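## Task

Bring the liquid handler deck into line with this run sheet: D1 holds a full 200 uL tip rack with its cover removed; D2 holds a full 1000 uL tip rack with its cover removed; D3 holds deep-well block B38, sealed; D4 holds sample plate M09 with its own lid on and pressed fully down; D5 is empty. Every detail of each row must hold. Each item on a deck position must lie flat within the locators, with well A1 at the corner engraved 'A1'. Any item not on the sheet must end up standing on a shelf of SHELF, not stacked on another item, with every plate covered by its own lid and every tip rack by a cover. Any cover not on a rack must lie flat on CP1, directly or on another cover there. Carrying anything in a gripper above the wells or troughs of a reservoir, or of a plate without a lid squarely on it, fails the task; a plate's lid is the only exception. Finish by pressing READY until it lights. If nothing needs changing, just press READY and leave all labware where it began.

## Robot and tools

ROBOT. A LinearBot: an omnidirectional base with a roughly 1.7 m column; a carriage rides up and down it (lift_m) carrying two identical six-joint arms, left and right, each with a two-finger gripper. Arm bases sit about 0.57 m + lift_m above the floor; carriage parts hang some 0.15 m lower. A hand reaches about 0.78 m from its shoulder but only about 0.38 m below its arm base. Parked arm: joints 1-6 at 0, 0.05, 0.05, 1.45, 0, 0. Cameras: carriage_camera (fixed, forward, tilted about 20 degrees down), left_wrist_camera and right_wrist_camera (looking past the fingertips).

STATIONS. D1 to D5 are deck positions in a row on the lab table, D1 leftmost when facing the handler. LP1 (lid park), CP1 (cover park), RG (spare nest for regrasping) and READY (a key on a box) are on the lab table too. SHELF is a shelf unit on the bench across the room. Well A1 of any labelled item is at its labelled short end; tip racks are labelled with 200 or 1000. A lid or seal carries the ID on top at either end, which says nothing about A1. Never let a tip rack holding tips lean far enough to spill them. READY is pressed by pushing horizontally straight into its box until lit, without tipping the robot.

FRAMES. Base frame: origin on the floor below the base centre, x forward, y left, z up, metres. left_hand and right_hand in the results are the midpoint between each hand's pads in this frame, with quat_wxyz giving orientation (hand z along the fingers, y the opening direction). base_odometry is in the frame the base had at the start; it counts wheel turns only, so slip shows as travel; heading in rad, left positive, -3.142 to 3.142.

move. Optional keys: base, joints, speeds, min_time_s, cameras. base holds exactly one relative command from the current base position: translate_m (metres, forward +, -2 to 2), strafe_m (metres, left +, -2 to 2) or rotate_rad (radians, counter-clockwise +, -6.3 to 6.3). joints is one flat object keyed by joint name, giving absolute targets (not offsets): lift_m 0 to 1 m; for each of left_ and right_: joint1_rad -2.617 to 3.054 (yaw about vertical, 0 forward, + left), joint2_rad 0 to 3.141 (shoulder; 0 upper arm back level, 1.57 upright, 3.14 forward level), joint3_rad 0 to 3.141 (elbow; 0 folded, 3.14 straight), joint4_rad -1.57 to 1.57 (wrist pitch, + raises fingertips), joint5_rad -1.57 to 1.57 (wrist yaw, + turns fingertips right), joint6_rad -2.094 to 2.094 (roll, + clockwise seen from forearm), gripper_m 0 to 0.093 m pad gap. speeds caps top speed for this action only: translate_m and strafe_m 0.02-0.5 m/s, rotate_rad 0.05-1.57 rad/s, lift_m 0.08-0.25 m/s. min_time_s (0.1-8 s) sets a floor on arm and gripper motion duration, giving straighter paths. cameras lists carriage_camera, left_wrist_camera, right_wrist_camera or all; [] returns none. Unknown keys make a call invalid; out-of-range values are refused, and a refusal or a stop cancels later move, wait and finished_scene calls in the same reply. Omitted joints may still be driving toward older targets. Actions last at most 15 s; base moves end after 14 s with time_out.

RESULTS. The move line reads done or the worst status. Status words: done (base: wheels turned the commanded amount, even if slipping), off_target (resting away from target, maybe still pushing), contact_stop or time_out (target dropped, holding in place), not_followed (arm targets withheld by the self-collision check; may retry later), limit_stop_at_motor_heat. on_its_own reports uncommanded behaviour; its held at gives a target. motor_effort gives percent of max, bracket = peak; a falling lift effort while lowering means a hand or load is resting on something. Joint torques wrap at +/-28 N m for joints 1-3. A gripper gripping firmly reads up to 0.005 m below the part width and may say off_target; closed on nothing it reads 0.000-0.002. To release, command a gap well above the reading. pictures names image order. MOTOR HOT warns at 75 C; at 100 C an arm drops everything for 30-60 s.

wait: seconds 0 to 10, no new command. zoom_image: camera plus region [x0, y0, x1, y1] in pixels of that camera's last image (896x504, origin top-left), at most 504 by 504. read_manual: licence texts only. finished_scene: scene = current scene number; ends it irreversibly.

CAUTIONS. Hand readings are often too high, worse at long reach; 1 kg makes a level hand sag 7-25 cm. Arms have no contact stop and keep pressing; the base does not sense its arms. Park arms when idle to avoid heat. Don't let the arms press or strike each other. High carriage, stretched or loaded arms, pushing and abrupt stops risk tipping; never reverse under a table edge. If pinned after a stop, drive about 0.2 m back the way you came. Avoid drops, releasing moving items, slams and hard pushes. Loose objects may be nudged occasionally.

Each tool is called after "Request:" by a JSON object that holds its "op" and its "data", one argument or row to a line.

## Session

Request:
{"op": "move", "data": {
  "cameras": ["carriage_camera"]
}}

Scene clock: 0.00 s.
Joint torques (N m): no reading
base_odometry: x=+0.000 y=+0.000 heading=+0.000
base_status: not commanded
joint_positions: lift_m=+0.300 left_joint1_rad=+0.011 left_joint2_rad=+0.061 left_joint3_rad=+0.049 left_joint4_rad=+1.420 left_joint5_rad=-0.038 left_joint6_rad=-0.040 left_gripper_m=+0.09396 right_joint1_rad=-0.005 right_joint2_rad=+0.067 right_joint3_rad=+0.063 right_joint4_rad=+1.492 right_joint5_rad=-0.010 right_joint6_rad=+0.028 right_gripper_m=+0.09396
joint_status: not commanded
motor_effort: lift_m=+34 drive_wheels=-1
left_hand: x=+0.2738 y=+0.3175 z=+1.2871 quat_wxyz=(+0.996, -0.021, +0.081, -0.013) (m; base frame)
right_hand: x=+0.2544 y=-0.3089 z=+1.2929 quat_wxyz=(+0.999, -0.004, +0.042, +0.012) (m; base frame)
pictures: carriage_camera
camera_calibration:
carriage_camera: T_world_to_cam=[[-0.0149295, -0.999707, -0.0190761, 0.0247612], [-0.307061, 0.0227403, -0.951418, 1.2462], [0.951573, -0.00834669, -0.307311, 0.272229], [0, 0, 0, 1]] pos_world=[0.123983, -0.00131271, 1.26979]

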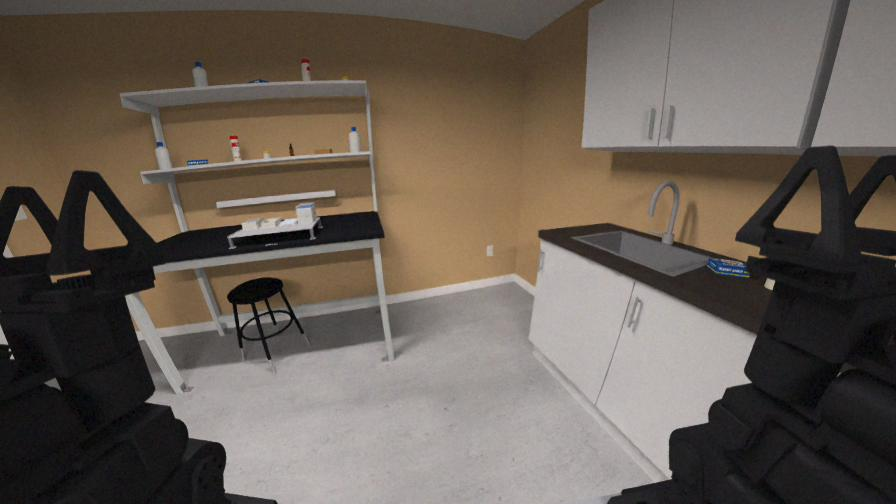

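Request:
{"op": "zoom_image", "data": {
  "camera": "carriage_camera",
  "region": [200, 190, 350, 260]
}}

Request:
{"op": "move", "data": {
  "base": {"rotate_rad": 3.1},
  "speeds": {"rotate_rad": 0.8},
  "cameras": ["carriage_camera"]
}}

Scaled by 3.360.

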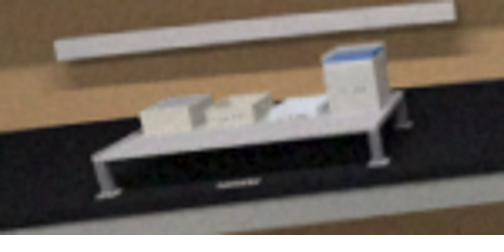

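Scene clock: 9.83 s.
Joint torques (N m): left_arm=[-0.08 3.41 6.27 -0.19 0.07 -0.03] | right_arm=[-0.06 4.53 7.34 -0.23 -0.06 0.12]
move: done
base_odometry: x=+0.000 y=+0.000 heading=+3.100
base_status: done
joint_positions: lift_m=+0.300 left_joint1_rad=+0.011 left_joint2_rad=+0.061 left_joint3_rad=+0.049 left_joint4_rad=+1.420 left_joint5_rad=-0.038 left_joint6_rad=-0.040 left_gripper_m=+0.09398 right_joint1_rad=-0.005 right_joint2_rad=+0.067 right_joint3_rad=+0.063 right_joint4_rad=+1.492 right_joint5_rad=-0.010 right_joint6_rad=+0.028 right_gripper_m=+0.09398
joint_status: not commanded
motor_effort: lift_m=+32(37) drive_wheels=+1(10)
left_hand: x=+0.2738 y=+0.3175 z=+1.2871 quat_wxyz=(+0.996, -0.021, +0.081, -0.013) (m; base frame)
right_hand: x=+0.2544 y=-0.3089 z=+1.2929 quat_wxyz=(+0.999, -0.004, +0.042, +0.012) (m; base frame)
pictures: carriage_camera
camera_calibration:
carriage_camera: T_world_to_cam=[[-0.0149295, -0.999707, -0.0190761, 0.0247612], [-0.307061, 0.0227403, -0.951418, 1.2462], [0.951573, -0.00834669, -0.307311, 0.272229], [0, 0, 0, 1]] pos_world=[0.123983, -0.00131271, 1.26979]

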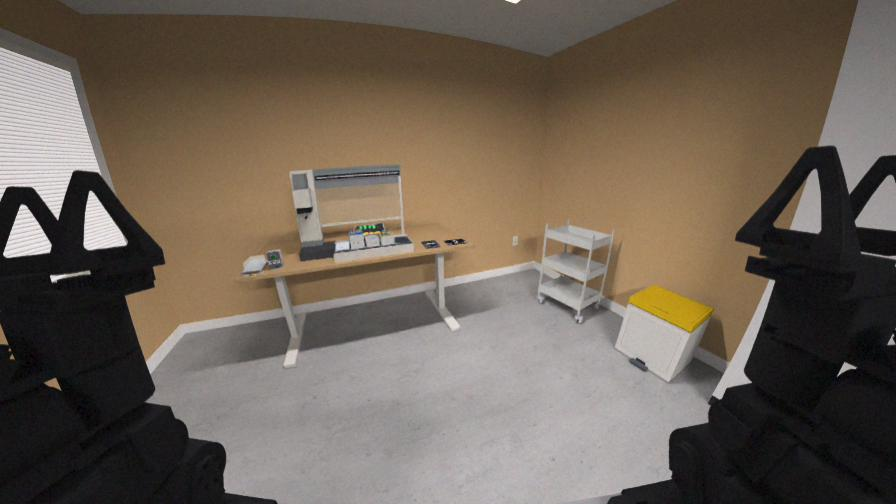

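Request:
{"op": "zoom_image", "data": {
  "camera": "carriage_camera",
  "region": [230, 210, 480, 290]
}}

Scaled by 2.016.

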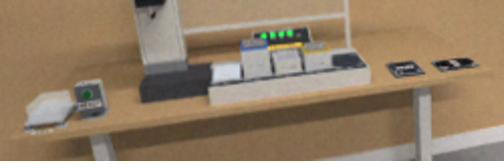

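Request:
{"op": "move", "data": {
  "base": {"rotate_rad": 0.412},
  "speeds": {"rotate_rad": 0.8},
  "cameras": []
}}

Request:
{"op": "move", "data": {
  "base": {"translate_m": 0.9},
  "speeds": {"translate_m": 0.4},
  "joints": {"lift_m": 0.35},
  "cameras": ["carriage_camera"]
}}

Request:
{"op": "zoom_image", "data": {
  "camera": "carriage_camera",
  "region": [280, 240, 780, 420]
}}

Scene clock: 33.13 s.
Joint torques (N m): left_arm=[-0.08 3.41 6.3 -0.2 0.07 -0.04] | right_arm=[-0.06 4.55 7.34 -0.23 -0.05 0.12]
move: done
base_odometry: x=+0.000 y=+0.000 heading=-2.772
base_status: done
joint_positions: lift_m=+0.300 left_joint1_rad=+0.011 left_joint2_rad=+0.061 left_joint3_rad=+0.049 left_joint4_rad=+1.420 left_joint5_rad=-0.038 left_joint6_rad=-0.040 left_gripper_m=+0.09398 right_joint1_rad=-0.005 right_joint2_rad=+0.067 right_joint3_rad=+0.063 right_joint4_rad=+1.492 right_joint5_rad=-0.010 right_joint6_rad=+0.028 right_gripper_m=+0.09398
joint_status: not commanded
motor_effort: lift_m=+32(37) drive_wheels=+1(7)
left_hand: x=+0.2738 y=+0.3175 z=+1.2871 quat_wxyz=(+0.996, -0.021, +0.081, -0.013) (m; base frame)
right_hand: x=+0.2544 y=-0.3089 z=+1.2929 quat_wxyz=(+0.999, -0.004, +0.042, +0.012) (m; base frame)
pictures: none
No camera images: "cameras" was empty.

Scene clock: 37.27 s.
Joint torques (N m): left_arm=[-0.05 3.38 6.26 -0.2 0.07 -0.03] | right_arm=[-0.06 4.55 7.34 -0.21 -0.05 0.12]
move: done
base_odometry: x=-0.839 y=-0.326 heading=-2.771
base_status: done
joint_positions: lift_m=+0.350 left_joint1_rad=+0.011 left_joint2_rad=+0.061 left_joint3_rad=+0.049 left_joint4_rad=+1.420 left_joint5_rad=-0.038 left_joint6_rad=-0.040 left_gripper_m=+0.09398 right_joint1_rad=-0.005 right_joint2_rad=+0.067 right_joint3_rad=+0.063 right_joint4_rad=+1.492 right_joint5_rad=-0.010 right_joint6_rad=+0.028 right_gripper_m=+0.09398
joint_status: all done
motor_effort: lift_m=+32(43) drive_wheels=-4(14)
left_hand: x=+0.2738 y=+0.3175 z=+1.3369 quat_wxyz=(+0.996, -0.021, +0.081, -0.013) (m; base frame)
right_hand: x=+0.2544 y=-0.3089 z=+1.3428 quat_wxyz=(+0.999, -0.004, +0.042, +0.012) (m; base frame)
pictures: carriage_camera
camera_calibration:
carriage_camera: T_world_to_cam=[[-0.0149295, -0.999707, -0.0190761, 0.0257124], [-0.307061, 0.0227403, -0.951418, 1.29364], [0.951573, -0.00834669, -0.307311, 0.287551], [0, 0, 0, 1]] pos_world=[0.123983, -0.00131271, 1.31965]

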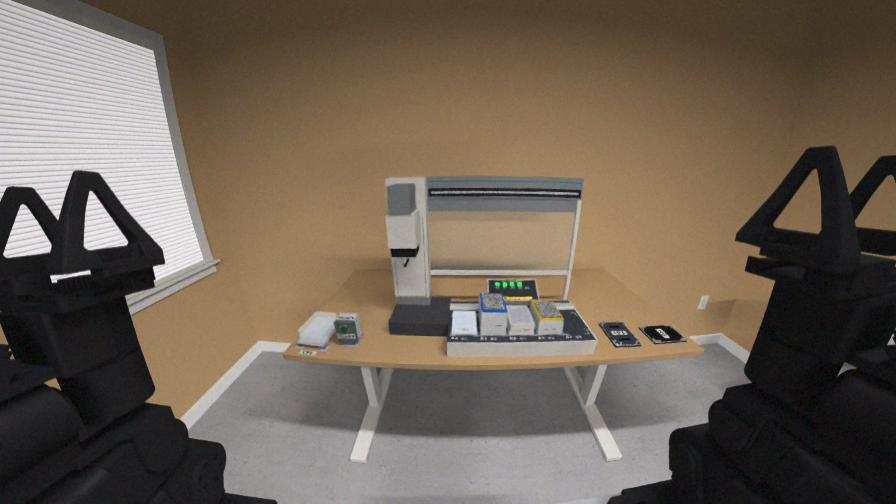

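Scaled by 1.008.

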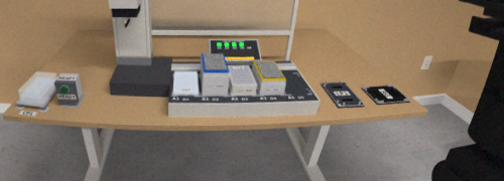

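Request:
{"op": "zoom_image", "data": {
  "camera": "carriage_camera",
  "region": [440, 275, 600, 360]
}}

Request:
{"op": "zoom_image", "data": {
  "camera": "carriage_camera",
  "region": [590, 310, 700, 355]
}}

Request:
{"op": "zoom_image", "data": {
  "camera": "carriage_camera",
  "region": [285, 300, 395, 365]
}}

Scaled by 3.150.

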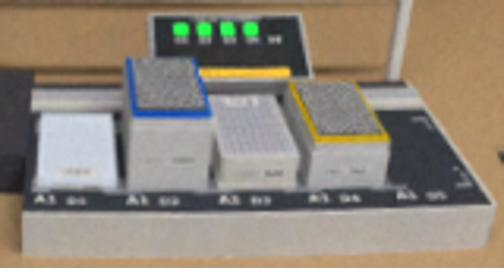

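Scaled by 4.582.

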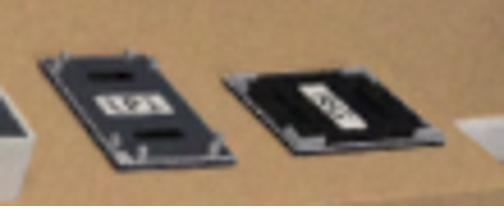

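Scaled by 4.582.

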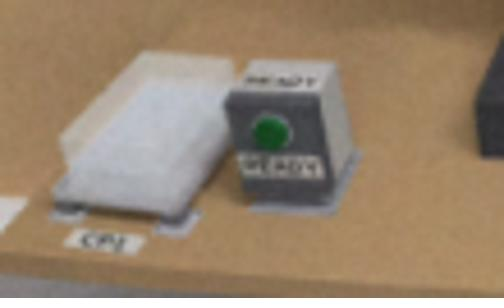

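Request:
{"op": "move", "data": {
  "base": {"rotate_rad": -0.05},
  "speeds": {"rotate_rad": 0.3},
  "joints": {"lift_m": 0.5},
  "cameras": []
}}

Request:
{"op": "move", "data": {
  "base": {"translate_m": 0.12},
  "speeds": {"translate_m": 0.2},
  "joints": {"right_joint1_rad": 0.05, "right_joint2_rad": 1.957, "right_joint3_rad": 1.277, "right_joint4_rad": -0.1, "right_joint5_rad": 0, "right_joint6_rad": 0},
  "min_time_s": 3,
  "cameras": ["right_wrist_camera"]
}}

Request:
{"op": "wait", "data": {
  "seconds": 0.5,
  "cameras": ["right_wrist_camera"]
}}

Scene clock: 65.40 s.
Joint torques (N m): left_arm=[-0.06 3.43 6.24 -0.19 0.07 -0.03] | right_arm=[-0.06 4.53 7.43 -0.23 -0.06 0.12]
move: done
base_odometry: x=-0.839 y=-0.326 heading=-2.821
base_status: done
joint_positions: lift_m=+0.500 left_joint1_rad=+0.011 left_joint2_rad=+0.061 left_joint3_rad=+0.049 left_joint4_rad=+1.420 left_joint5_rad=-0.038 left_joint6_rad=-0.040 left_gripper_m=+0.09398 right_joint1_rad=-0.005 right_joint2_rad=+0.067 right_joint3_rad=+0.063 right_joint4_rad=+1.492 right_joint5_rad=-0.010 right_joint6_rad=+0.028 right_gripper_m=+0.09398
joint_status: all done
motor_effort: lift_m=+36(45) drive_wheels=-4(10)
left_hand: x=+0.2738 y=+0.3175 z=+1.4870 quat_wxyz=(+0.996, -0.021, +0.081, -0.013) (m; base frame)
right_hand: x=+0.2544 y=-0.3089 z=+1.4928 quat_wxyz=(+0.999, -0.004, +0.042, +0.012) (m; base frame)
pictures: none
No camera images: "cameras" was empty.

Scene clock: 68.73 s.
Joint torques (N m): left_arm=[-0.06 3.4 6.27 -0.18 0.06 -0.04] | right_arm=[0.51 -9.73 11.06 1.49 0.04 -0.07]
move: done
base_odometry: x=-0.953 y=-0.364 heading=-2.822
base_status: done
joint_positions: lift_m=+0.500 left_joint1_rad=+0.011 left_joint2_rad=+0.061 left_joint3_rad=+0.049 left_joint4_rad=+1.419 left_joint5_rad=-0.038 left_joint6_rad=-0.040 left_gripper_m=+0.09398 right_joint1_rad=+0.042 right_joint2_rad=+1.942 right_joint3_rad=+1.251 right_joint4_rad=-0.083 right_joint5_rad=-0.010 right_joint6_rad=+0.014 right_gripper_m=+0.09398
joint_status: all done
motor_effort: lift_m=+35(39) drive_wheels=+2(11)
left_hand: x=+0.2740 y=+0.3175 z=+1.4869 quat_wxyz=(+0.996, -0.021, +0.081, -0.013) (m; base frame)
right_hand: x=+0.7502 y=-0.2869 z=+1.1355 quat_wxyz=(+0.388, -0.015, +0.921, +0.016) (m; base frame)
pictures: right_wrist_camera
camera_calibration:
right_wrist_camera: T_world_to_cam=[[0.0333561, -0.998928, 0.032093, -0.352554], [-0.991667, -0.0370773, -0.123373, 0.871599], [0.124431, -0.0277103, -0.991841, 1.15173], [0, 0, 0, 1]] pos_world=[0.732786, -0.287945, 1.26118]

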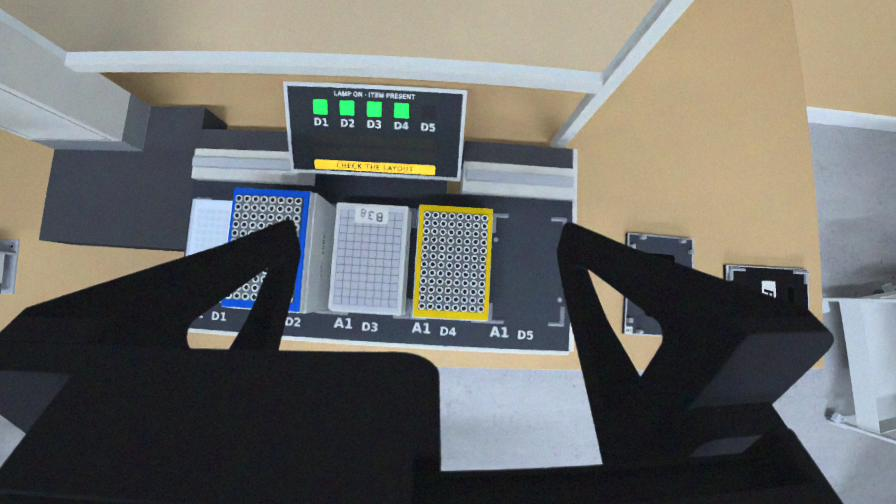

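Scene clock: 69.23 s.
Joint torques (N m): left_arm=[-0.06 3.38 6.24 -0.19 0.06 -0.03] | right_arm=[0.51 -9.72 11.06 1.48 0.04 -0.06]
base_odometry: x=-0.953 y=-0.364 heading=-2.822
base_status: done
joint_positions: lift_m=+0.500 left_joint1_rad=+0.011 left_joint2_rad=+0.061 left_joint3_rad=+0.049 left_joint4_rad=+1.419 left_joint5_rad=-0.038 left_joint6_rad=-0.040 left_gripper_m=+0.09398 right_joint1_rad=+0.042 right_joint2_rad=+1.942 right_joint3_rad=+1.251 right_joint4_rad=-0.084 right_joint5_rad=-0.010 right_joint6_rad=+0.014 right_gripper_m=+0.09398
joint_status: all done
motor_effort: lift_m=+37(39) drive_wheels=+2(11)
left_hand: x=+0.2740 y=+0.3175 z=+1.4869 quat_wxyz=(+0.996, -0.021, +0.081, -0.013) (m; base frame)
right_hand: x=+0.7500 y=-0.2870 z=+1.1353 quat_wxyz=(+0.387, -0.015, +0.922, +0.016) (m; base frame)
wait: 0.50 s; at rest by 0.27 s
pictures: right_wrist_camera
camera_calibration:
right_wrist_camera: T_world_to_cam=[[0.0333928, -0.998927, 0.032103, -0.352587], [-0.991808, -0.0370832, -0.122237, 0.870193], [0.123296, -0.0277582, -0.991982, 1.15255], [0, 0, 0, 1]] pos_world=[0.732733, -0.287947, 1.261]

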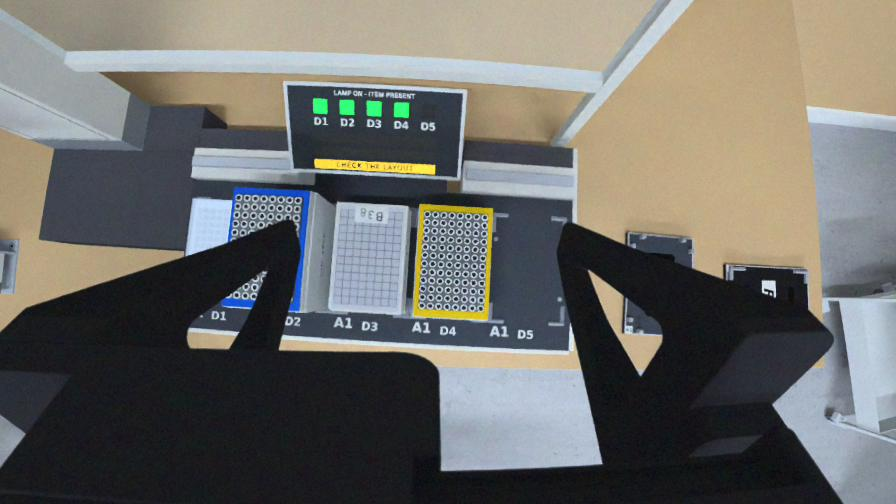

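Request:
{"op": "zoom_image", "data": {
  "camera": "right_wrist_camera",
  "region": [310, 190, 510, 345]
}}

Request:
{"op": "zoom_image", "data": {
  "camera": "right_wrist_camera",
  "region": [180, 180, 340, 345]
}}

Scaled by 2.520.

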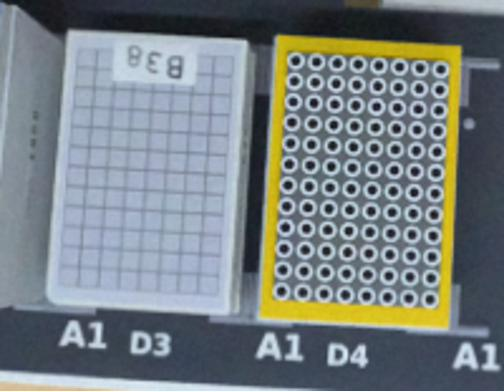

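Scaled by 3.055.

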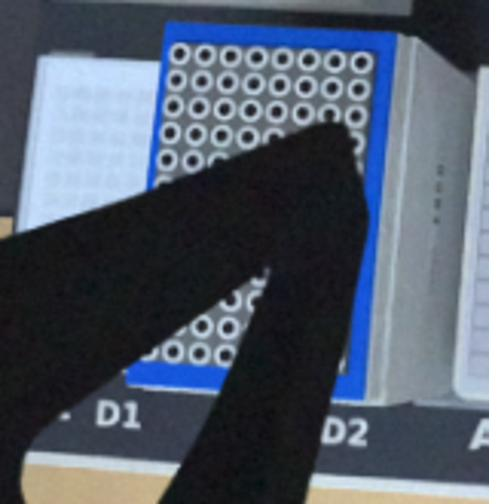

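Request:
{"op": "move", "data": {
  "joints": {"right_joint1_rad": 0, "right_joint2_rad": 0.05, "right_joint3_rad": 0.05, "right_joint4_rad": 1.45, "right_joint5_rad": 0, "right_joint6_rad": 0},
  "min_time_s": 3,
  "cameras": []
}}

Request:
{"op": "move", "data": {
  "joints": {"lift_m": 0.08},
  "base": {"strafe_m": -0.22},
  "speeds": {"strafe_m": 0.15},
  "cameras": ["carriage_camera"]
}}

Request:
{"op": "zoom_image", "data": {
  "camera": "carriage_camera",
  "region": [330, 220, 560, 350]
}}

Scene clock: 148.50 s.
Joint torques (N m): left_arm=[-0.06 3.38 6.26 -0.19 0.08 -0.03] | right_arm=[-0.65 3.36 6.3 0.07 0.05 -0.05]
move: done
base_odometry: x=-0.953 y=-0.364 heading=-2.822
base_status: not commanded
joint_positions: lift_m=+0.500 left_joint1_rad=+0.011 left_joint2_rad=+0.061 left_joint3_rad=+0.049 left_joint4_rad=+1.419 left_joint5_rad=-0.038 left_joint6_rad=-0.040 left_gripper_m=+0.09398 right_joint1_rad=+0.008 right_joint2_rad=+0.059 right_joint3_rad=+0.057 right_joint4_rad=+1.433 right_joint5_rad=-0.010 right_joint6_rad=+0.014 right_gripper_m=+0.09398
joint_status: all done
motor_effort: lift_m=+34(38) drive_wheels=-5(7)
left_hand: x=+0.2740 y=+0.3175 z=+1.4869 quat_wxyz=(+0.996, -0.021, +0.081, -0.013) (m; base frame)
right_hand: x=+0.2679 y=-0.3085 z=+1.4898 quat_wxyz=(+0.997, -0.005, +0.070, +0.011) (m; base frame)
pictures: none
No camera images: "cameras" was empty.

Scene clock: 150.97 s.
Joint torques (N m): left_arm=[-0.05 3.41 6.24 -0.19 0.06 -0.03] | right_arm=[-0.57 3.67 6.97 0.01 0.06 -0.05]
move: done
base_odometry: x=-1.022 y=-0.155 heading=-2.821
base_status: done
joint_positions: lift_m=+0.080 left_joint1_rad=+0.011 left_joint2_rad=+0.061 left_joint3_rad=+0.049 left_joint4_rad=+1.419 left_joint5_rad=-0.038 left_joint6_rad=-0.040 left_gripper_m=+0.09398 right_joint1_rad=+0.007 right_joint2_rad=+0.056 right_joint3_rad=+0.050 right_joint4_rad=+1.437 right_joint5_rad=-0.009 right_joint6_rad=+0.014 right_gripper_m=+0.09398
joint_status: all done
motor_effort: lift_m=+31(33) drive_wheels=-3(8)
left_hand: x=+0.2740 y=+0.3175 z=+1.0672 quat_wxyz=(+0.996, -0.021, +0.081, -0.013) (m; base frame)
right_hand: x=+0.2681 y=-0.3088 z=+1.0682 quat_wxyz=(+0.997, -0.004, +0.070, +0.011) (m; base frame)
pictures: carriage_camera
camera_calibration:
carriage_camera: T_world_to_cam=[[-0.0149295, -0.999707, -0.0190761, 0.0205679], [-0.307061, 0.0227403, -0.951418, 1.03706], [0.951573, -0.00834669, -0.307311, 0.204676], [0, 0, 0, 1]] pos_world=[0.123983, -0.00131271, 1.04997]

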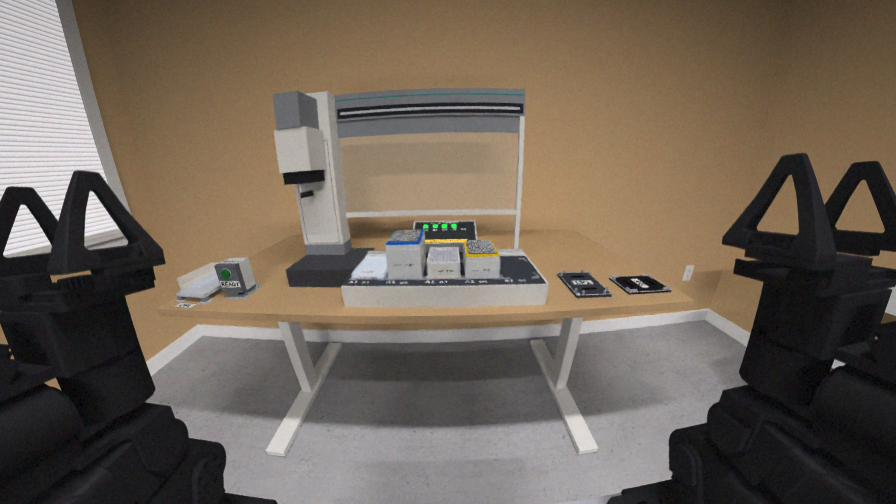

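Scaled by 2.191.

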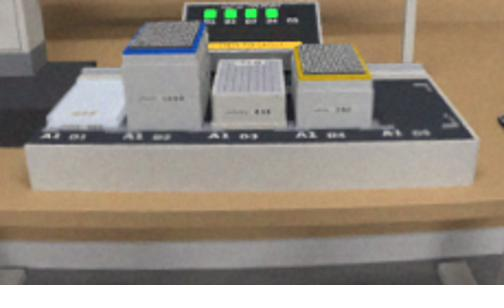

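Request:
{"op": "zoom_image", "data": {
  "camera": "carriage_camera",
  "region": [340, 225, 440, 300]
}}

Request:
{"op": "zoom_image", "data": {
  "camera": "carriage_camera",
  "region": [420, 230, 520, 305]
}}

Scaled by 5.040.

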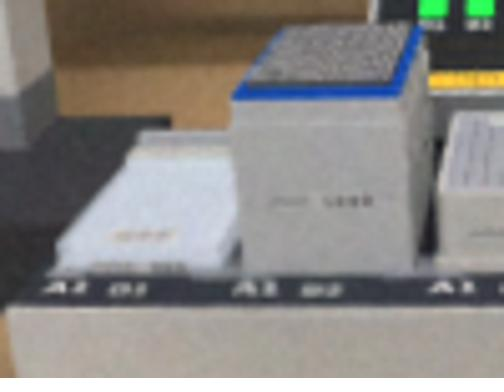

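Scaled by 5.040.

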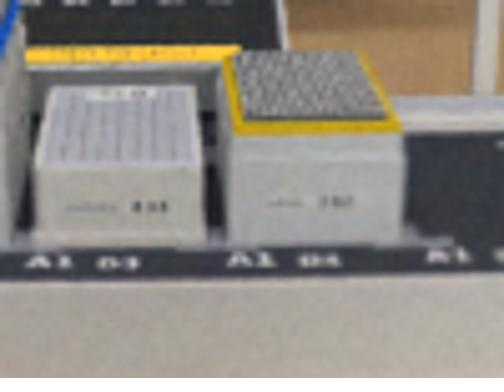

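Request:
{"op": "move", "data": {
  "base": {"strafe_m": -0.1},
  "speeds": {"strafe_m": 0.15},
  "joints": {"lift_m": 0.35},
  "cameras": []
}}

Request:
{"op": "move", "data": {
  "base": {"translate_m": 0.1},
  "speeds": {"translate_m": 0.15},
  "joints": {"left_joint1_rad": 0, "left_joint2_rad": 1.751, "left_joint3_rad": 1.003, "left_joint4_rad": -0.103, "left_joint5_rad": 0, "left_joint6_rad": 0},
  "min_time_s": 3,
  "cameras": []
}}

Request:
{"op": "wait", "data": {
  "seconds": 0.5,
  "cameras": ["left_wrist_camera"]
}}

Scene clock: 188.07 s.
Joint torques (N m): left_arm=[-0.1 3.34 6.26 -0.19 0.06 -0.04] | right_arm=[-0.53 3.71 6.94 0.01 0.04 -0.05]
move: done
base_odometry: x=-1.054 y=-0.060 heading=-2.821
base_status: done
joint_positions: lift_m=+0.350 left_joint1_rad=+0.011 left_joint2_rad=+0.061 left_joint3_rad=+0.049 left_joint4_rad=+1.419 left_joint5_rad=-0.038 left_joint6_rad=-0.040 left_gripper_m=+0.09398 right_joint1_rad=+0.006 right_joint2_rad=+0.055 right_joint3_rad=+0.050 right_joint4_rad=+1.438 right_joint5_rad=-0.008 right_joint6_rad=+0.014 right_gripper_m=+0.09398
joint_status: all done
motor_effort: lift_m=+33(44) drive_wheels=-3(7)
left_hand: x=+0.2740 y=+0.3176 z=+1.3370 quat_wxyz=(+0.996, -0.021, +0.081, -0.013) (m; base frame)
right_hand: x=+0.2676 y=-0.3089 z=+1.3380 quat_wxyz=(+0.998, -0.004, +0.069, +0.010) (m; base frame)
pictures: none
No camera images: "cameras" was empty.

Scene clock: 191.40 s.
Joint torques (N m): left_arm=[-0.64 -7.38 9.47 1.34 0.2 0.04] | right_arm=[-0.53 3.7 6.99 0 0.03 -0.05]
move: done
base_odometry: x=-1.149 y=-0.092 heading=-2.822
base_status: done
joint_positions: lift_m=+0.350 left_joint1_rad=+0.007 left_joint2_rad=+1.740 left_joint3_rad=+0.976 left_joint4_rad=-0.082 left_joint5_rad=-0.016 left_joint6_rad=-0.007 left_gripper_m=+0.09398 right_joint1_rad=+0.006 right_joint2_rad=+0.055 right_joint3_rad=+0.050 right_joint4_rad=+1.440 right_joint5_rad=-0.008 right_joint6_rad=+0.014 right_gripper_m=+0.09398
joint_status: all done
motor_effort: lift_m=+35(38) drive_wheels=+0(9)
left_hand: x=+0.6780 y=+0.3162 z=+0.9714 quat_wxyz=(+0.355, -0.009, +0.935, +0.007) (m; base frame)
right_hand: x=+0.2672 y=-0.3089 z=+1.3381 quat_wxyz=(+0.998, -0.004, +0.068, +0.010) (m; base frame)
pictures: none
No camera images: "cameras" was empty.

Scene clock: 191.90 s.
Joint torques (N m): left_arm=[-0.61 -7.41 9.44 1.33 0.21 0.05] | right_arm=[-0.53 3.71 7.01 0 0.03 -0.05]
base_odometry: x=-1.149 y=-0.092 heading=-2.822
base_status: done
joint_positions: lift_m=+0.350 left_joint1_rad=+0.007 left_joint2_rad=+1.740 left_joint3_rad=+0.976 left_joint4_rad=-0.084 left_joint5_rad=-0.016 left_joint6_rad=-0.007 left_gripper_m=+0.09398 right_joint1_rad=+0.006 right_joint2_rad=+0.055 right_joint3_rad=+0.050 right_joint4_rad=+1.440 right_joint5_rad=-0.008 right_joint6_rad=+0.014 right_gripper_m=+0.09398
joint_status: all done
motor_effort: lift_m=+35(38) drive_wheels=+0(9)
left_hand: x=+0.6777 y=+0.3162 z=+0.9713 quat_wxyz=(+0.354, -0.009, +0.935, +0.007) (m; base frame)
right_hand: x=+0.2672 y=-0.3089 z=+1.3381 quat_wxyz=(+0.998, -0.004, +0.068, +0.010) (m; base frame)
wait: 0.50 s; at rest by 0.27 s
pictures: left_wrist_camera
camera_calibration:
left_wrist_camera: T_world_to_cam=[[0.00933857, -0.999954, 0.00198353, 0.303899], [-0.99845, -0.00943333, -0.0548567, 0.731125], [0.0548729, -0.00146817, -0.998492, 1.05921], [0, 0, 0, 1]] pos_world=[0.669032, 0.312337, 1.09712]

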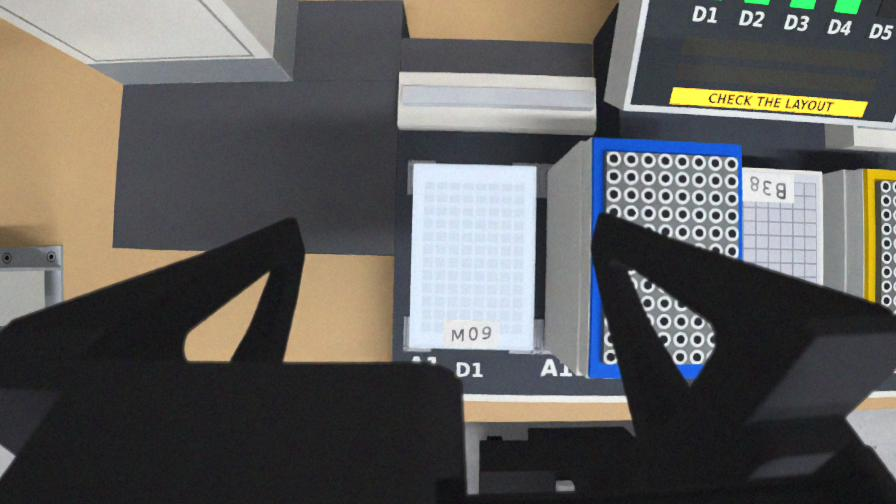

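Request:
{"op": "zoom_image", "data": {
  "camera": "left_wrist_camera",
  "region": [385, 140, 605, 410]
}}

Scaled by 1.867.

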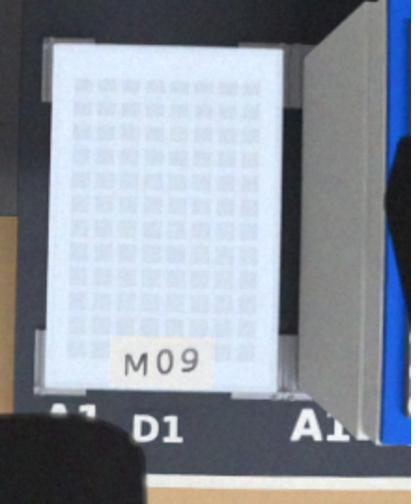

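Request:
{"op": "move", "data": {
  "cameras": ["left_wrist_camera"]
}}

Scene clock: 252.53 s.
Joint torques (N m): left_arm=[-0.59 -7.42 9.42 1.34 0.2 0.04] | right_arm=[-0.51 3.71 7.01 0 0.03 -0.05]
base_odometry: x=-1.149 y=-0.092 heading=-2.822
base_status: done
joint_positions: lift_m=+0.350 left_joint1_rad=+0.007 left_joint2_rad=+1.740 left_joint3_rad=+0.976 left_joint4_rad=-0.084 left_joint5_rad=-0.016 left_joint6_rad=-0.007 left_gripper_m=+0.09398 right_joint1_rad=+0.006 right_joint2_rad=+0.055 right_joint3_rad=+0.050 right_joint4_rad=+1.440 right_joint5_rad=-0.008 right_joint6_rad=+0.014 right_gripper_m=+0.09398
joint_status: all done
motor_effort: lift_m=+32(38) drive_wheels=+0(9)
left_hand: x=+0.6777 y=+0.3162 z=+0.9712 quat_wxyz=(+0.354, -0.009, +0.935, +0.007) (m; base frame)
right_hand: x=+0.2672 y=-0.3089 z=+1.3381 quat_wxyz=(+0.998, -0.004, +0.068, +0.010) (m; base frame)
pictures: left_wrist_camera
camera_calibration:
left_wrist_camera: T_world_to_cam=[[0.00933933, -0.999954, 0.00198249, 0.3039], [-0.998471, -0.00943347, -0.0544758, 0.730696], [0.054492, -0.00147069, -0.998513, 1.05943], [0, 0, 0, 1]] pos_world=[0.669009, 0.312337, 1.09706]

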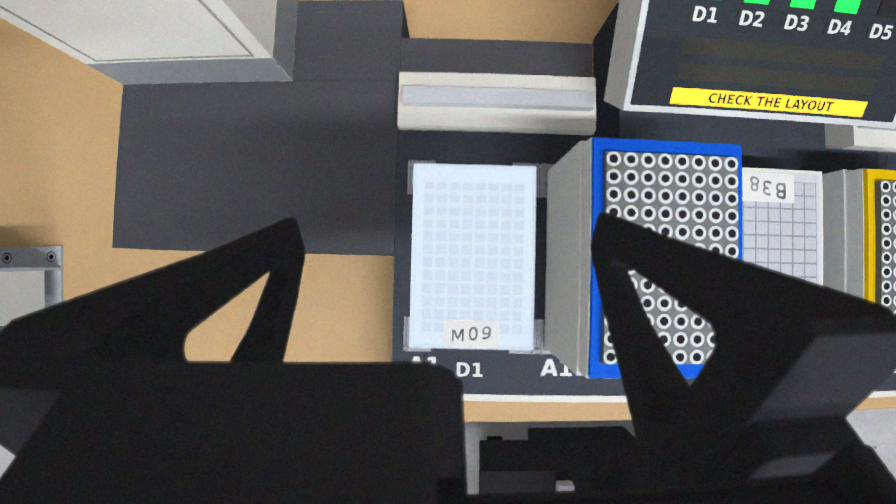

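Request:
{"op": "move", "data": {
  "base": {"translate_m": -0.18},
  "speeds": {"translate_m": 0.2},
  "cameras": []
}}

Request:
{"op": "move", "data": {
  "base": {"strafe_m": -0.019},
  "joints": {"lift_m": 0.2, "left_joint1_rad": 0.0, "left_joint2_rad": 2.002, "left_joint3_rad": 0.487, "left_joint4_rad": 1.515, "left_joint5_rad": 0.0, "left_joint6_rad": 0.0},
  "speeds": {"strafe_m": 0.05},
  "min_time_s": 2.0,
  "cameras": ["left_wrist_camera", "carriage_camera"]
}}

Scene clock: 271.27 s.
Joint torques (N m): left_arm=[-0.49 -7.58 9.35 1.37 0.18 0.05] | right_arm=[-0.53 3.75 7.09 -0.01 0.03 -0.05]
move: done
base_odometry: x=-0.978 y=-0.035 heading=-2.822
base_status: done
joint_positions: lift_m=+0.350 left_joint1_rad=+0.005 left_joint2_rad=+1.741 left_joint3_rad=+0.978 left_joint4_rad=-0.087 left_joint5_rad=-0.015 left_joint6_rad=-0.007 left_gripper_m=+0.09398 right_joint1_rad=+0.006 right_joint2_rad=+0.055 right_joint3_rad=+0.050 right_joint4_rad=+1.440 right_joint5_rad=-0.008 right_joint6_rad=+0.014 right_gripper_m=+0.09398
joint_status: not commanded
motor_effort: lift_m=+35(38) drive_wheels=-2(12)
left_hand: x=+0.6775 y=+0.3155 z=+0.9706 quat_wxyz=(+0.353, -0.008, +0.936, +0.007) (m; base frame)
right_hand: x=+0.2670 y=-0.3089 z=+1.3381 quat_wxyz=(+0.998, -0.004, +0.068, +0.010) (m; base frame)
pictures: none
No camera images: "cameras" was empty.

Scene clock: 273.70 s.
Joint torques (N m): left_arm=[-0.28 -6.71 3.07 2.14 0.19 0.04] | right_arm=[-0.53 3.74 7.05 -0.02 0.03 -0.05]
move: done
base_odometry: x=-0.984 y=-0.017 heading=-2.822
base_status: done
joint_positions: lift_m=+0.200 left_joint1_rad=+0.002 left_joint2_rad=+1.990 left_joint3_rad=+0.497 left_joint4_rad=+1.500 left_joint5_rad=-0.013 left_joint6_rad=-0.007 left_gripper_m=+0.09398 right_joint1_rad=+0.006 right_joint2_rad=+0.055 right_joint3_rad=+0.049 right_joint4_rad=+1.441 right_joint5_rad=-0.008 right_joint6_rad=+0.014 right_gripper_m=+0.09398
joint_status: all done
motor_effort: lift_m=+32(36) drive_wheels=-3(6)
left_hand: x=+0.6842 y=+0.3138 z=+0.8746 quat_wxyz=(+0.709, -0.008, +0.705, +0.003) (m; base frame)
right_hand: x=+0.2671 y=-0.3090 z=+1.1882 quat_wxyz=(+0.998, -0.004, +0.068, +0.010) (m; base frame)
pictures: carriage_camera, left_wrist_camera
camera_calibration:
carriage_camera: T_world_to_cam=[[-0.0149295, -0.999707, -0.0190761, 0.0228578], [-0.307061, 0.0227403, -0.951418, 1.15127], [0.951573, -0.00834669, -0.307311, 0.241566], [0, 0, 0, 1]] pos_world=[0.123983, -0.00131271, 1.17001]
left_wrist_camera: T_world_to_cam=[[0.0000522271, -0.999996, 0.00294877, 0.307132], [-0.615133, -0.00235701, -0.78842, 1.10933], [0.788423, -0.00177271, -0.61513, 0.125269], [0, 0, 0, 1]] pos_world=[0.583605, 0.309968, 0.95077]

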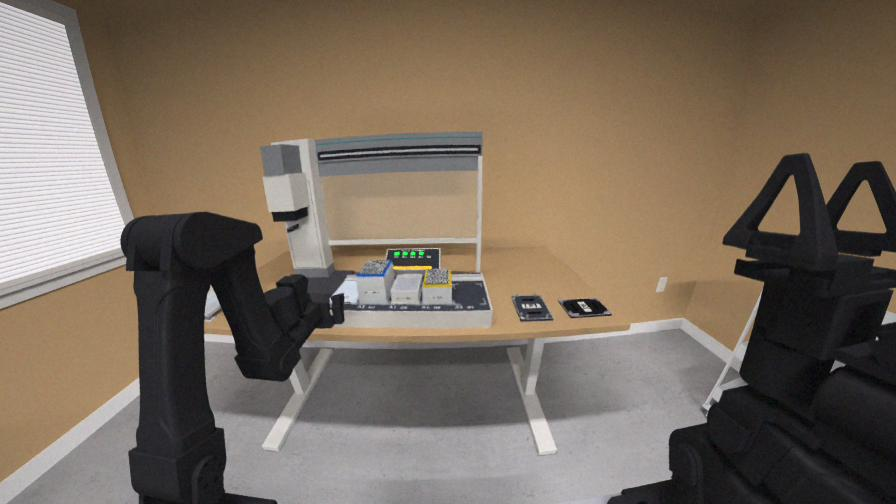

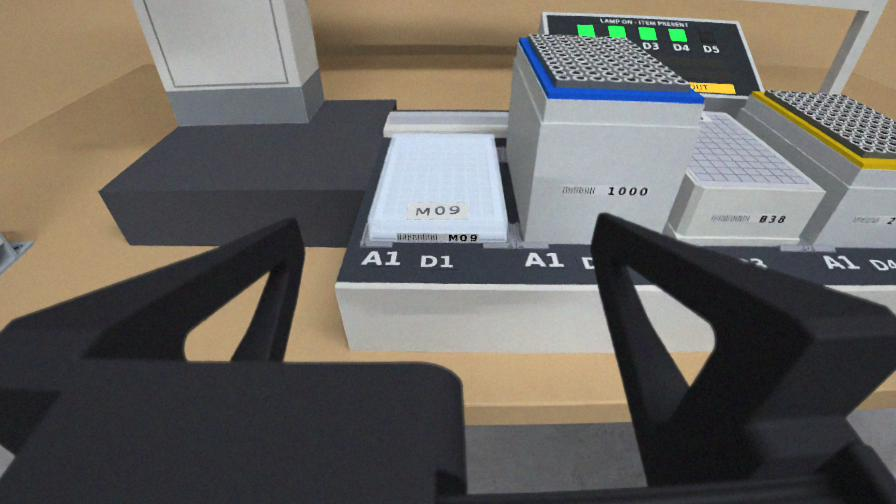

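Request:
{"op": "zoom_image", "data": {
  "camera": "left_wrist_camera",
  "region": [340, 120, 600, 270]
}}

Request:
{"op": "zoom_image", "data": {
  "camera": "left_wrist_camera",
  "region": [600, 60, 896, 290]
}}

Scaled by 1.938.

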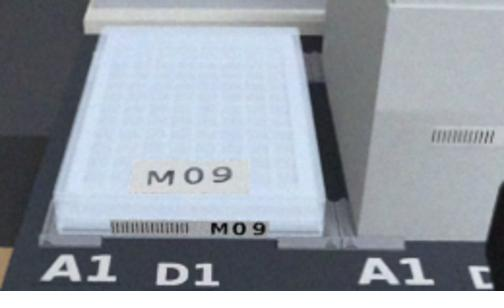

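Scaled by 1.703.

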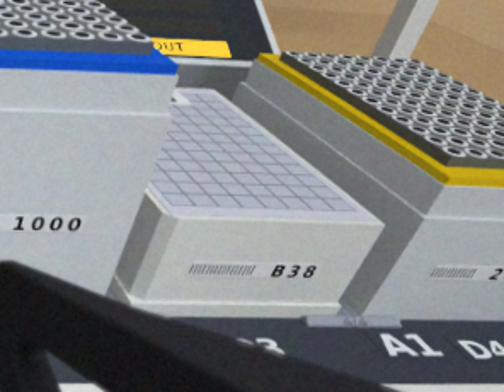

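Request:
{"op": "move", "data": {
  "base": {"strafe_m": 0.0065},
  "joints": {"lift_m": 0.2, "left_joint1_rad": 0.0, "left_joint2_rad": 1.392, "left_joint3_rad": 0.4, "left_joint4_rad": 0.556, "left_joint5_rad": 0.0, "left_joint6_rad": 0.0, "left_gripper_m": 0.09},
  "speeds": {"strafe_m": 0.02},
  "min_time_s": 2.0,
  "cameras": []
}}

Request:
{"op": "move", "data": {
  "base": {"translate_m": 0.145},
  "speeds": {"translate_m": 0.1},
  "cameras": ["left_wrist_camera"]
}}

Scene clock: 361.57 s.
Joint torques (N m): left_arm=[-0.12 -6.38 5.41 1.74 0.16 0.03] | right_arm=[-0.54 3.75 7.04 -0.02 0.02 -0.05]
move: done
base_odometry: x=-0.982 y=-0.023 heading=-2.822
base_status: done
joint_positions: lift_m=+0.200 left_joint1_rad=+0.001 left_joint2_rad=+1.407 left_joint3_rad=+0.413 left_joint4_rad=+0.577 left_joint5_rad=-0.012 left_joint6_rad=-0.007 left_gripper_m=+0.09011 right_joint1_rad=+0.006 right_joint2_rad=+0.055 right_joint3_rad=+0.049 right_joint4_rad=+1.441 right_joint5_rad=-0.007 right_joint6_rad=+0.014 right_gripper_m=+0.09398
joint_status: all done
motor_effort: lift_m=+30(33) drive_wheels=+0(10)
left_hand: x=+0.6176 y=+0.3130 z=+0.8594 quat_wxyz=(+0.545, -0.006, +0.838, +0.003) (m; base frame)
right_hand: x=+0.2671 y=-0.3091 z=+1.1882 quat_wxyz=(+0.998, -0.003, +0.068, +0.010) (m; base frame)
pictures: none
No camera images: "cameras" was empty.

Scene clock: 363.73 s.
Joint torques (N m): left_arm=[-0.13 -6.2 5.5 1.77 0.17 0.04] | right_arm=[-0.51 3.69 7.01 -0.05 0.02 -0.05]
move: done
base_odometry: x=-1.120 y=-0.068 heading=-2.822
base_status: done
joint_positions: lift_m=+0.200 left_joint1_rad=+0.001 left_joint2_rad=+1.406 left_joint3_rad=+0.412 left_joint4_rad=+0.574 left_joint5_rad=-0.012 left_joint6_rad=-0.007 left_gripper_m=+0.09011 right_joint1_rad=+0.006 right_joint2_rad=+0.055 right_joint3_rad=+0.049 right_joint4_rad=+1.442 right_joint5_rad=-0.007 right_joint6_rad=+0.014 right_gripper_m=+0.09398
joint_status: not commanded
motor_effort: lift_m=+31(34) drive_wheels=-3(12)
left_hand: x=+0.6171 y=+0.3130 z=+0.8590 quat_wxyz=(+0.544, -0.006, +0.839, +0.003) (m; base frame)
right_hand: x=+0.2670 y=-0.3091 z=+1.1883 quat_wxyz=(+0.998, -0.003, +0.068, +0.010) (m; base frame)
pictures: left_wrist_camera
camera_calibration:
left_wrist_camera: T_world_to_cam=[[-0.00108654, -0.999991, 0.004134, 0.306024], [-0.886187, -0.000952523, -0.463327, 0.943346], [0.463327, -0.00416692, -0.886178, 0.602796], [0, 0, 0, 1]] pos_world=[0.557022, 0.309432, 0.969998]

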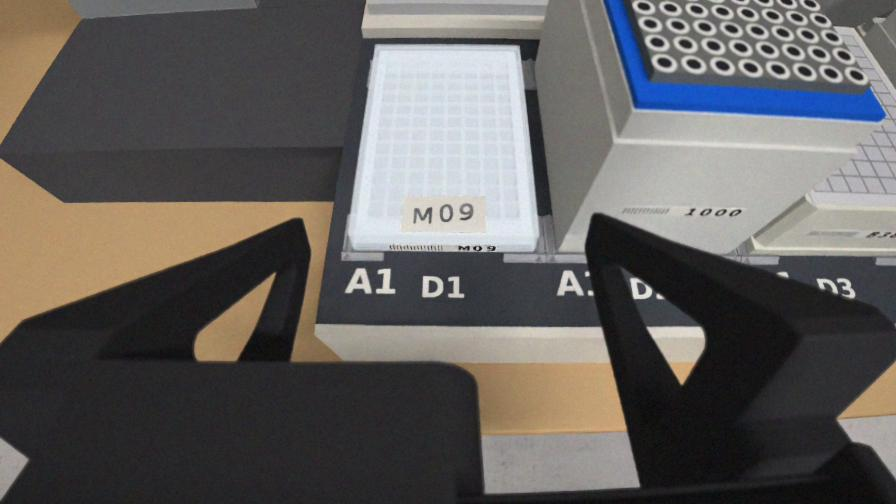

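Request:
{"op": "move", "data": {
  "base": {"strafe_m": 0.002},
  "speeds": {"strafe_m": 0.02},
  "cameras": []
}}

Request:
{"op": "move", "data": {
  "base": {"translate_m": 0.05},
  "speeds": {"translate_m": 0.05},
  "cameras": ["left_wrist_camera"]
}}

Scene clock: 378.67 s.
Joint torques (N m): left_arm=[-0.1 -6.23 5.49 1.77 0.13 0.03] | right_arm=[-0.44 3.74 7.05 -0.02 -0.01 -0.04]
move: done
base_odometry: x=-1.119 y=-0.070 heading=-2.822
base_status: done
joint_positions: lift_m=+0.200 left_joint1_rad=+0.001 left_joint2_rad=+1.406 left_joint3_rad=+0.412 left_joint4_rad=+0.573 left_joint5_rad=-0.009 left_joint6_rad=-0.006 left_gripper_m=+0.09011 right_joint1_rad=+0.005 right_joint2_rad=+0.055 right_joint3_rad=+0.049 right_joint4_rad=+1.442 right_joint5_rad=-0.005 right_joint6_rad=+0.013 right_gripper_m=+0.09398
joint_status: not commanded
motor_effort: lift_m=+31(33) drive_wheels=+0(5)
left_hand: x=+0.6170 y=+0.3123 z=+0.8588 quat_wxyz=(+0.544, -0.005, +0.839, +0.002) (m; base frame)
right_hand: x=+0.2670 y=-0.3095 z=+1.1883 quat_wxyz=(+0.998, -0.002, +0.068, +0.009) (m; base frame)
pictures: none
No camera images: "cameras" was empty.

Scene clock: 380.20 s.
Joint torques (N m): left_arm=[-0.1 -6.15 5.46 1.78 0.13 0.04] | right_arm=[-0.43 3.74 7.04 -0.02 0 -0.04]
move: done
base_odometry: x=-1.167 y=-0.086 heading=-2.822
base_status: done
joint_positions: lift_m=+0.200 left_joint1_rad=+0.001 left_joint2_rad=+1.405 left_joint3_rad=+0.412 left_joint4_rad=+0.573 left_joint5_rad=-0.009 left_joint6_rad=-0.006 left_gripper_m=+0.09010 right_joint1_rad=+0.005 right_joint2_rad=+0.055 right_joint3_rad=+0.049 right_joint4_rad=+1.443 right_joint5_rad=-0.005 right_joint6_rad=+0.013 right_gripper_m=+0.09398
joint_status: not commanded
motor_effort: lift_m=+30(32) drive_wheels=-4(8)
left_hand: x=+0.6170 y=+0.3123 z=+0.8591 quat_wxyz=(+0.544, -0.005, +0.839, +0.002) (m; base frame)
right_hand: x=+0.2667 y=-0.3095 z=+1.1883 quat_wxyz=(+0.998, -0.002, +0.067, +0.009) (m; base frame)
pictures: left_wrist_camera
camera_calibration:
left_wrist_camera: T_world_to_cam=[[-0.00440822, -0.999978, 0.00503173, 0.306626], [-0.886364, 0.0015777, -0.462987, 0.942288], [0.462968, -0.0065009, -0.886351, 0.604019], [0, 0, 0, 1]] pos_world=[0.55692, 0.309059, 0.970097]

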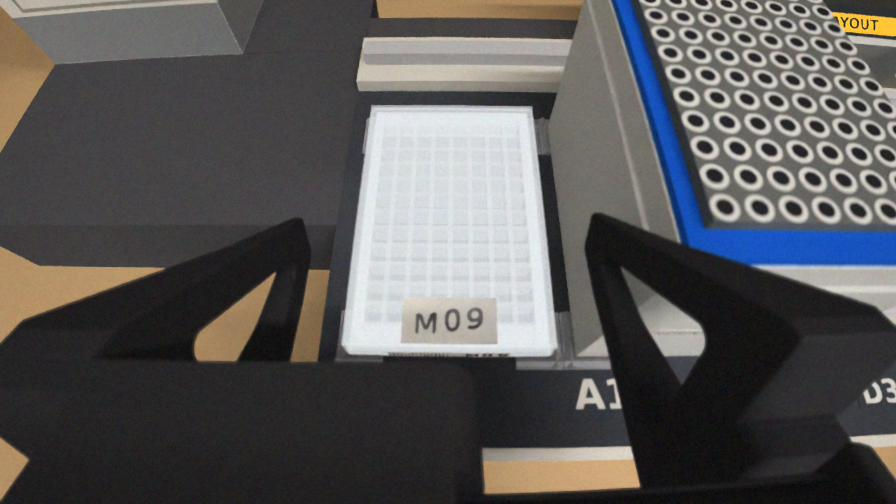

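Request:
{"op": "move", "data": {
  "base": {"translate_m": 0.004},
  "joints": {"lift_m": 0.163},
  "speeds": {"translate_m": 0.02, "lift_m": 0.08},
  "cameras": ["left_wrist_camera"]
}}

Scene clock: 390.53 s.
Joint torques (N m): left_arm=[-0.09 -5.72 5.75 1.82 0.13 0.03] | right_arm=[-0.44 3.75 7.06 -0.07 0 -0.04]
move: done
base_odometry: x=-1.170 y=-0.087 heading=-2.822
base_status: done
joint_positions: lift_m=+0.163 left_joint1_rad=+0.001 left_joint2_rad=+1.401 left_joint3_rad=+0.409 left_joint4_rad=+0.569 left_joint5_rad=-0.009 left_joint6_rad=-0.006 left_gripper_m=+0.09010 right_joint1_rad=+0.005 right_joint2_rad=+0.055 right_joint3_rad=+0.049 right_joint4_rad=+1.443 right_joint5_rad=-0.005 right_joint6_rad=+0.013 right_gripper_m=+0.09398
joint_status: all done
motor_effort: lift_m=+27(36) drive_wheels=-3(9)
left_hand: x=+0.6158 y=+0.3125 z=+0.8216 quat_wxyz=(+0.543, -0.005, +0.840, +0.002) (m; base frame)
right_hand: x=+0.2667 y=-0.3095 z=+1.1512 quat_wxyz=(+0.998, -0.002, +0.067, +0.009) (m; base frame)
pictures: left_wrist_camera
camera_calibration:
left_wrist_camera: T_world_to_cam=[[-0.00366545, -0.999981, 0.00488831, 0.306683], [-0.887598, 0.00100182, -0.460618, 0.922871], [0.460604, -0.00602723, -0.887585, 0.573612], [0, 0, 0, 1]] pos_world=[0.556054, 0.30921, 0.932722]

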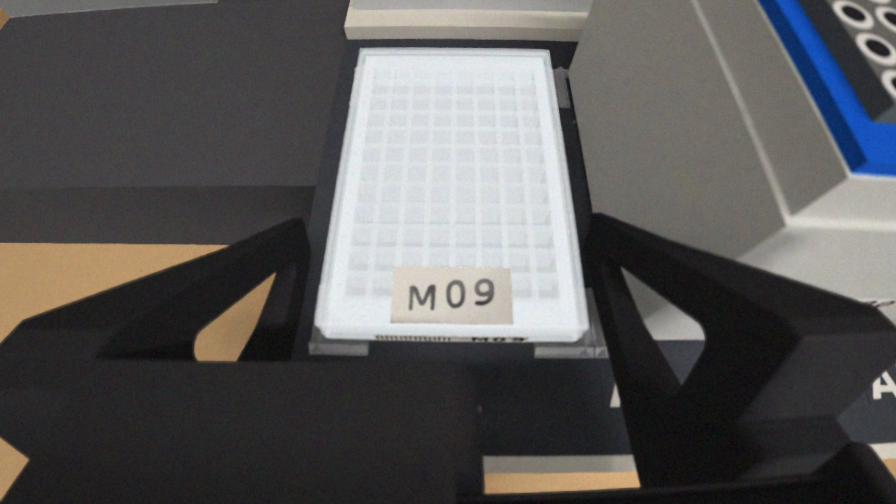

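Request:
{"op": "move", "data": {
  "joints": {"left_joint5_rad": 0.015},
  "min_time_s": 0.5,
  "cameras": ["left_wrist_camera"]
}}

Scene clock: 402.63 s.
Joint torques (N m): left_arm=[-0.12 -5.7 5.76 1.82 0.31 0.03] | right_arm=[-0.43 3.75 7.08 -0.04 0 -0.04]
move: done
base_odometry: x=-1.170 y=-0.087 heading=-2.822
base_status: not commanded
joint_positions: lift_m=+0.163 left_joint1_rad=+0.001 left_joint2_rad=+1.401 left_joint3_rad=+0.409 left_joint4_rad=+0.569 left_joint5_rad=-0.009 left_joint6_rad=-0.006 left_gripper_m=+0.09010 right_joint1_rad=+0.005 right_joint2_rad=+0.055 right_joint3_rad=+0.049 right_joint4_rad=+1.443 right_joint5_rad=-0.005 right_joint6_rad=+0.013 right_gripper_m=+0.09398
joint_status: all done
motor_effort: lift_m=+30(33) drive_wheels=-3(4)
left_hand: x=+0.6158 y=+0.3125 z=+0.8216 quat_wxyz=(+0.543, -0.005, +0.840, +0.002) (m; base frame)
right_hand: x=+0.2667 y=-0.3095 z=+1.1512 quat_wxyz=(+0.998, -0.002, +0.067, +0.009) (m; base frame)
pictures: left_wrist_camera
camera_calibration:
left_wrist_camera: T_world_to_cam=[[-0.00366545, -0.999981, 0.00488831, 0.306683], [-0.887598, 0.00100182, -0.460618, 0.922871], [0.460604, -0.00602723, -0.887585, 0.573612], [0, 0, 0, 1]] pos_world=[0.556054, 0.30921, 0.932722]

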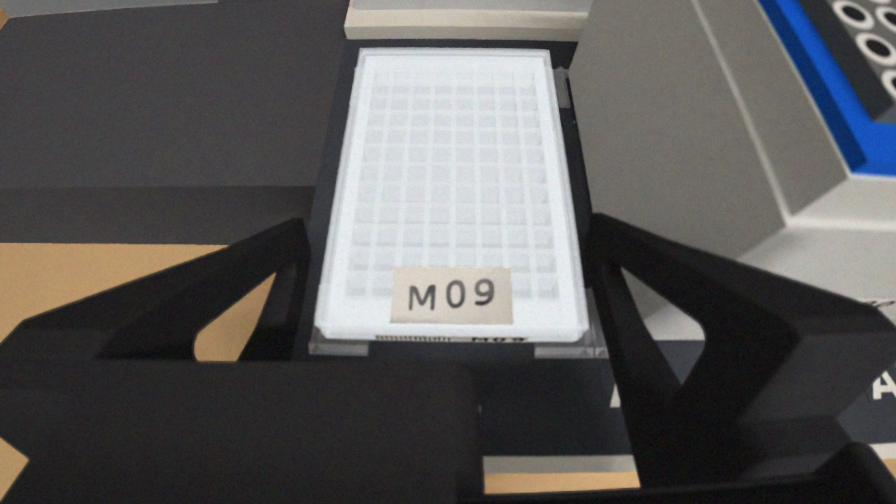

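Request:
{"op": "move", "data": {
  "joints": {"left_joint5_rad": 0.028},
  "min_time_s": 0.3,
  "cameras": ["left_wrist_camera"]
}}

Scene clock: 406.87 s.
Joint torques (N m): left_arm=[-0.12 -5.68 5.75 1.82 0.37 0.04] | right_arm=[-0.44 3.77 7.06 -0.04 0 -0.04]
move: off_target
base_odometry: x=-1.170 y=-0.087 heading=-2.822
base_status: not commanded
joint_positions: lift_m=+0.163 left_joint1_rad=+0.001 left_joint2_rad=+1.401 left_joint3_rad=+0.409 left_joint4_rad=+0.569 left_joint5_rad=+0.000 left_joint6_rad=-0.006 left_gripper_m=+0.09010 right_joint1_rad=+0.005 right_joint2_rad=+0.055 right_joint3_rad=+0.049 right_joint4_rad=+1.443 right_joint5_rad=-0.005 right_joint6_rad=+0.013 right_gripper_m=+0.09398
joint_status: left_joint5_rad off_target (ended at +0.000, target +0.028)
motor_effort: lift_m=+26(33) drive_wheels=-3(4)
left_hand: x=+0.6158 y=+0.3109 z=+0.8216 quat_wxyz=(+0.543, -0.003, +0.840, -0.001) (m; base frame)
right_hand: x=+0.2667 y=-0.3095 z=+1.1512 quat_wxyz=(+0.998, -0.002, +0.067, +0.009) (m; base frame)
pictures: left_wrist_camera
camera_calibration:
left_wrist_camera: T_world_to_cam=[[-0.0120136, -0.99989, 0.00864607, 0.307134], [-0.887564, 0.00668088, -0.460635, 0.921106], [0.460527, -0.0132078, -0.887547, 0.575846], [0, 0, 0, 1]] pos_world=[0.556038, 0.308553, 0.932729]

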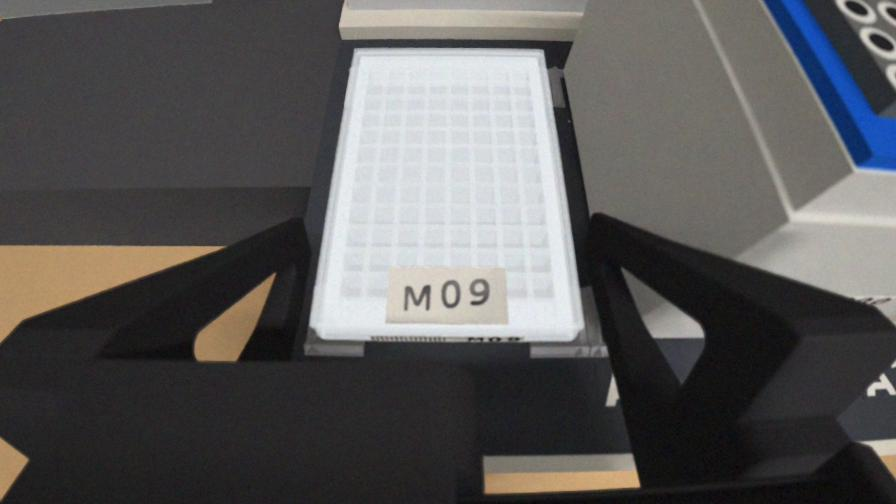

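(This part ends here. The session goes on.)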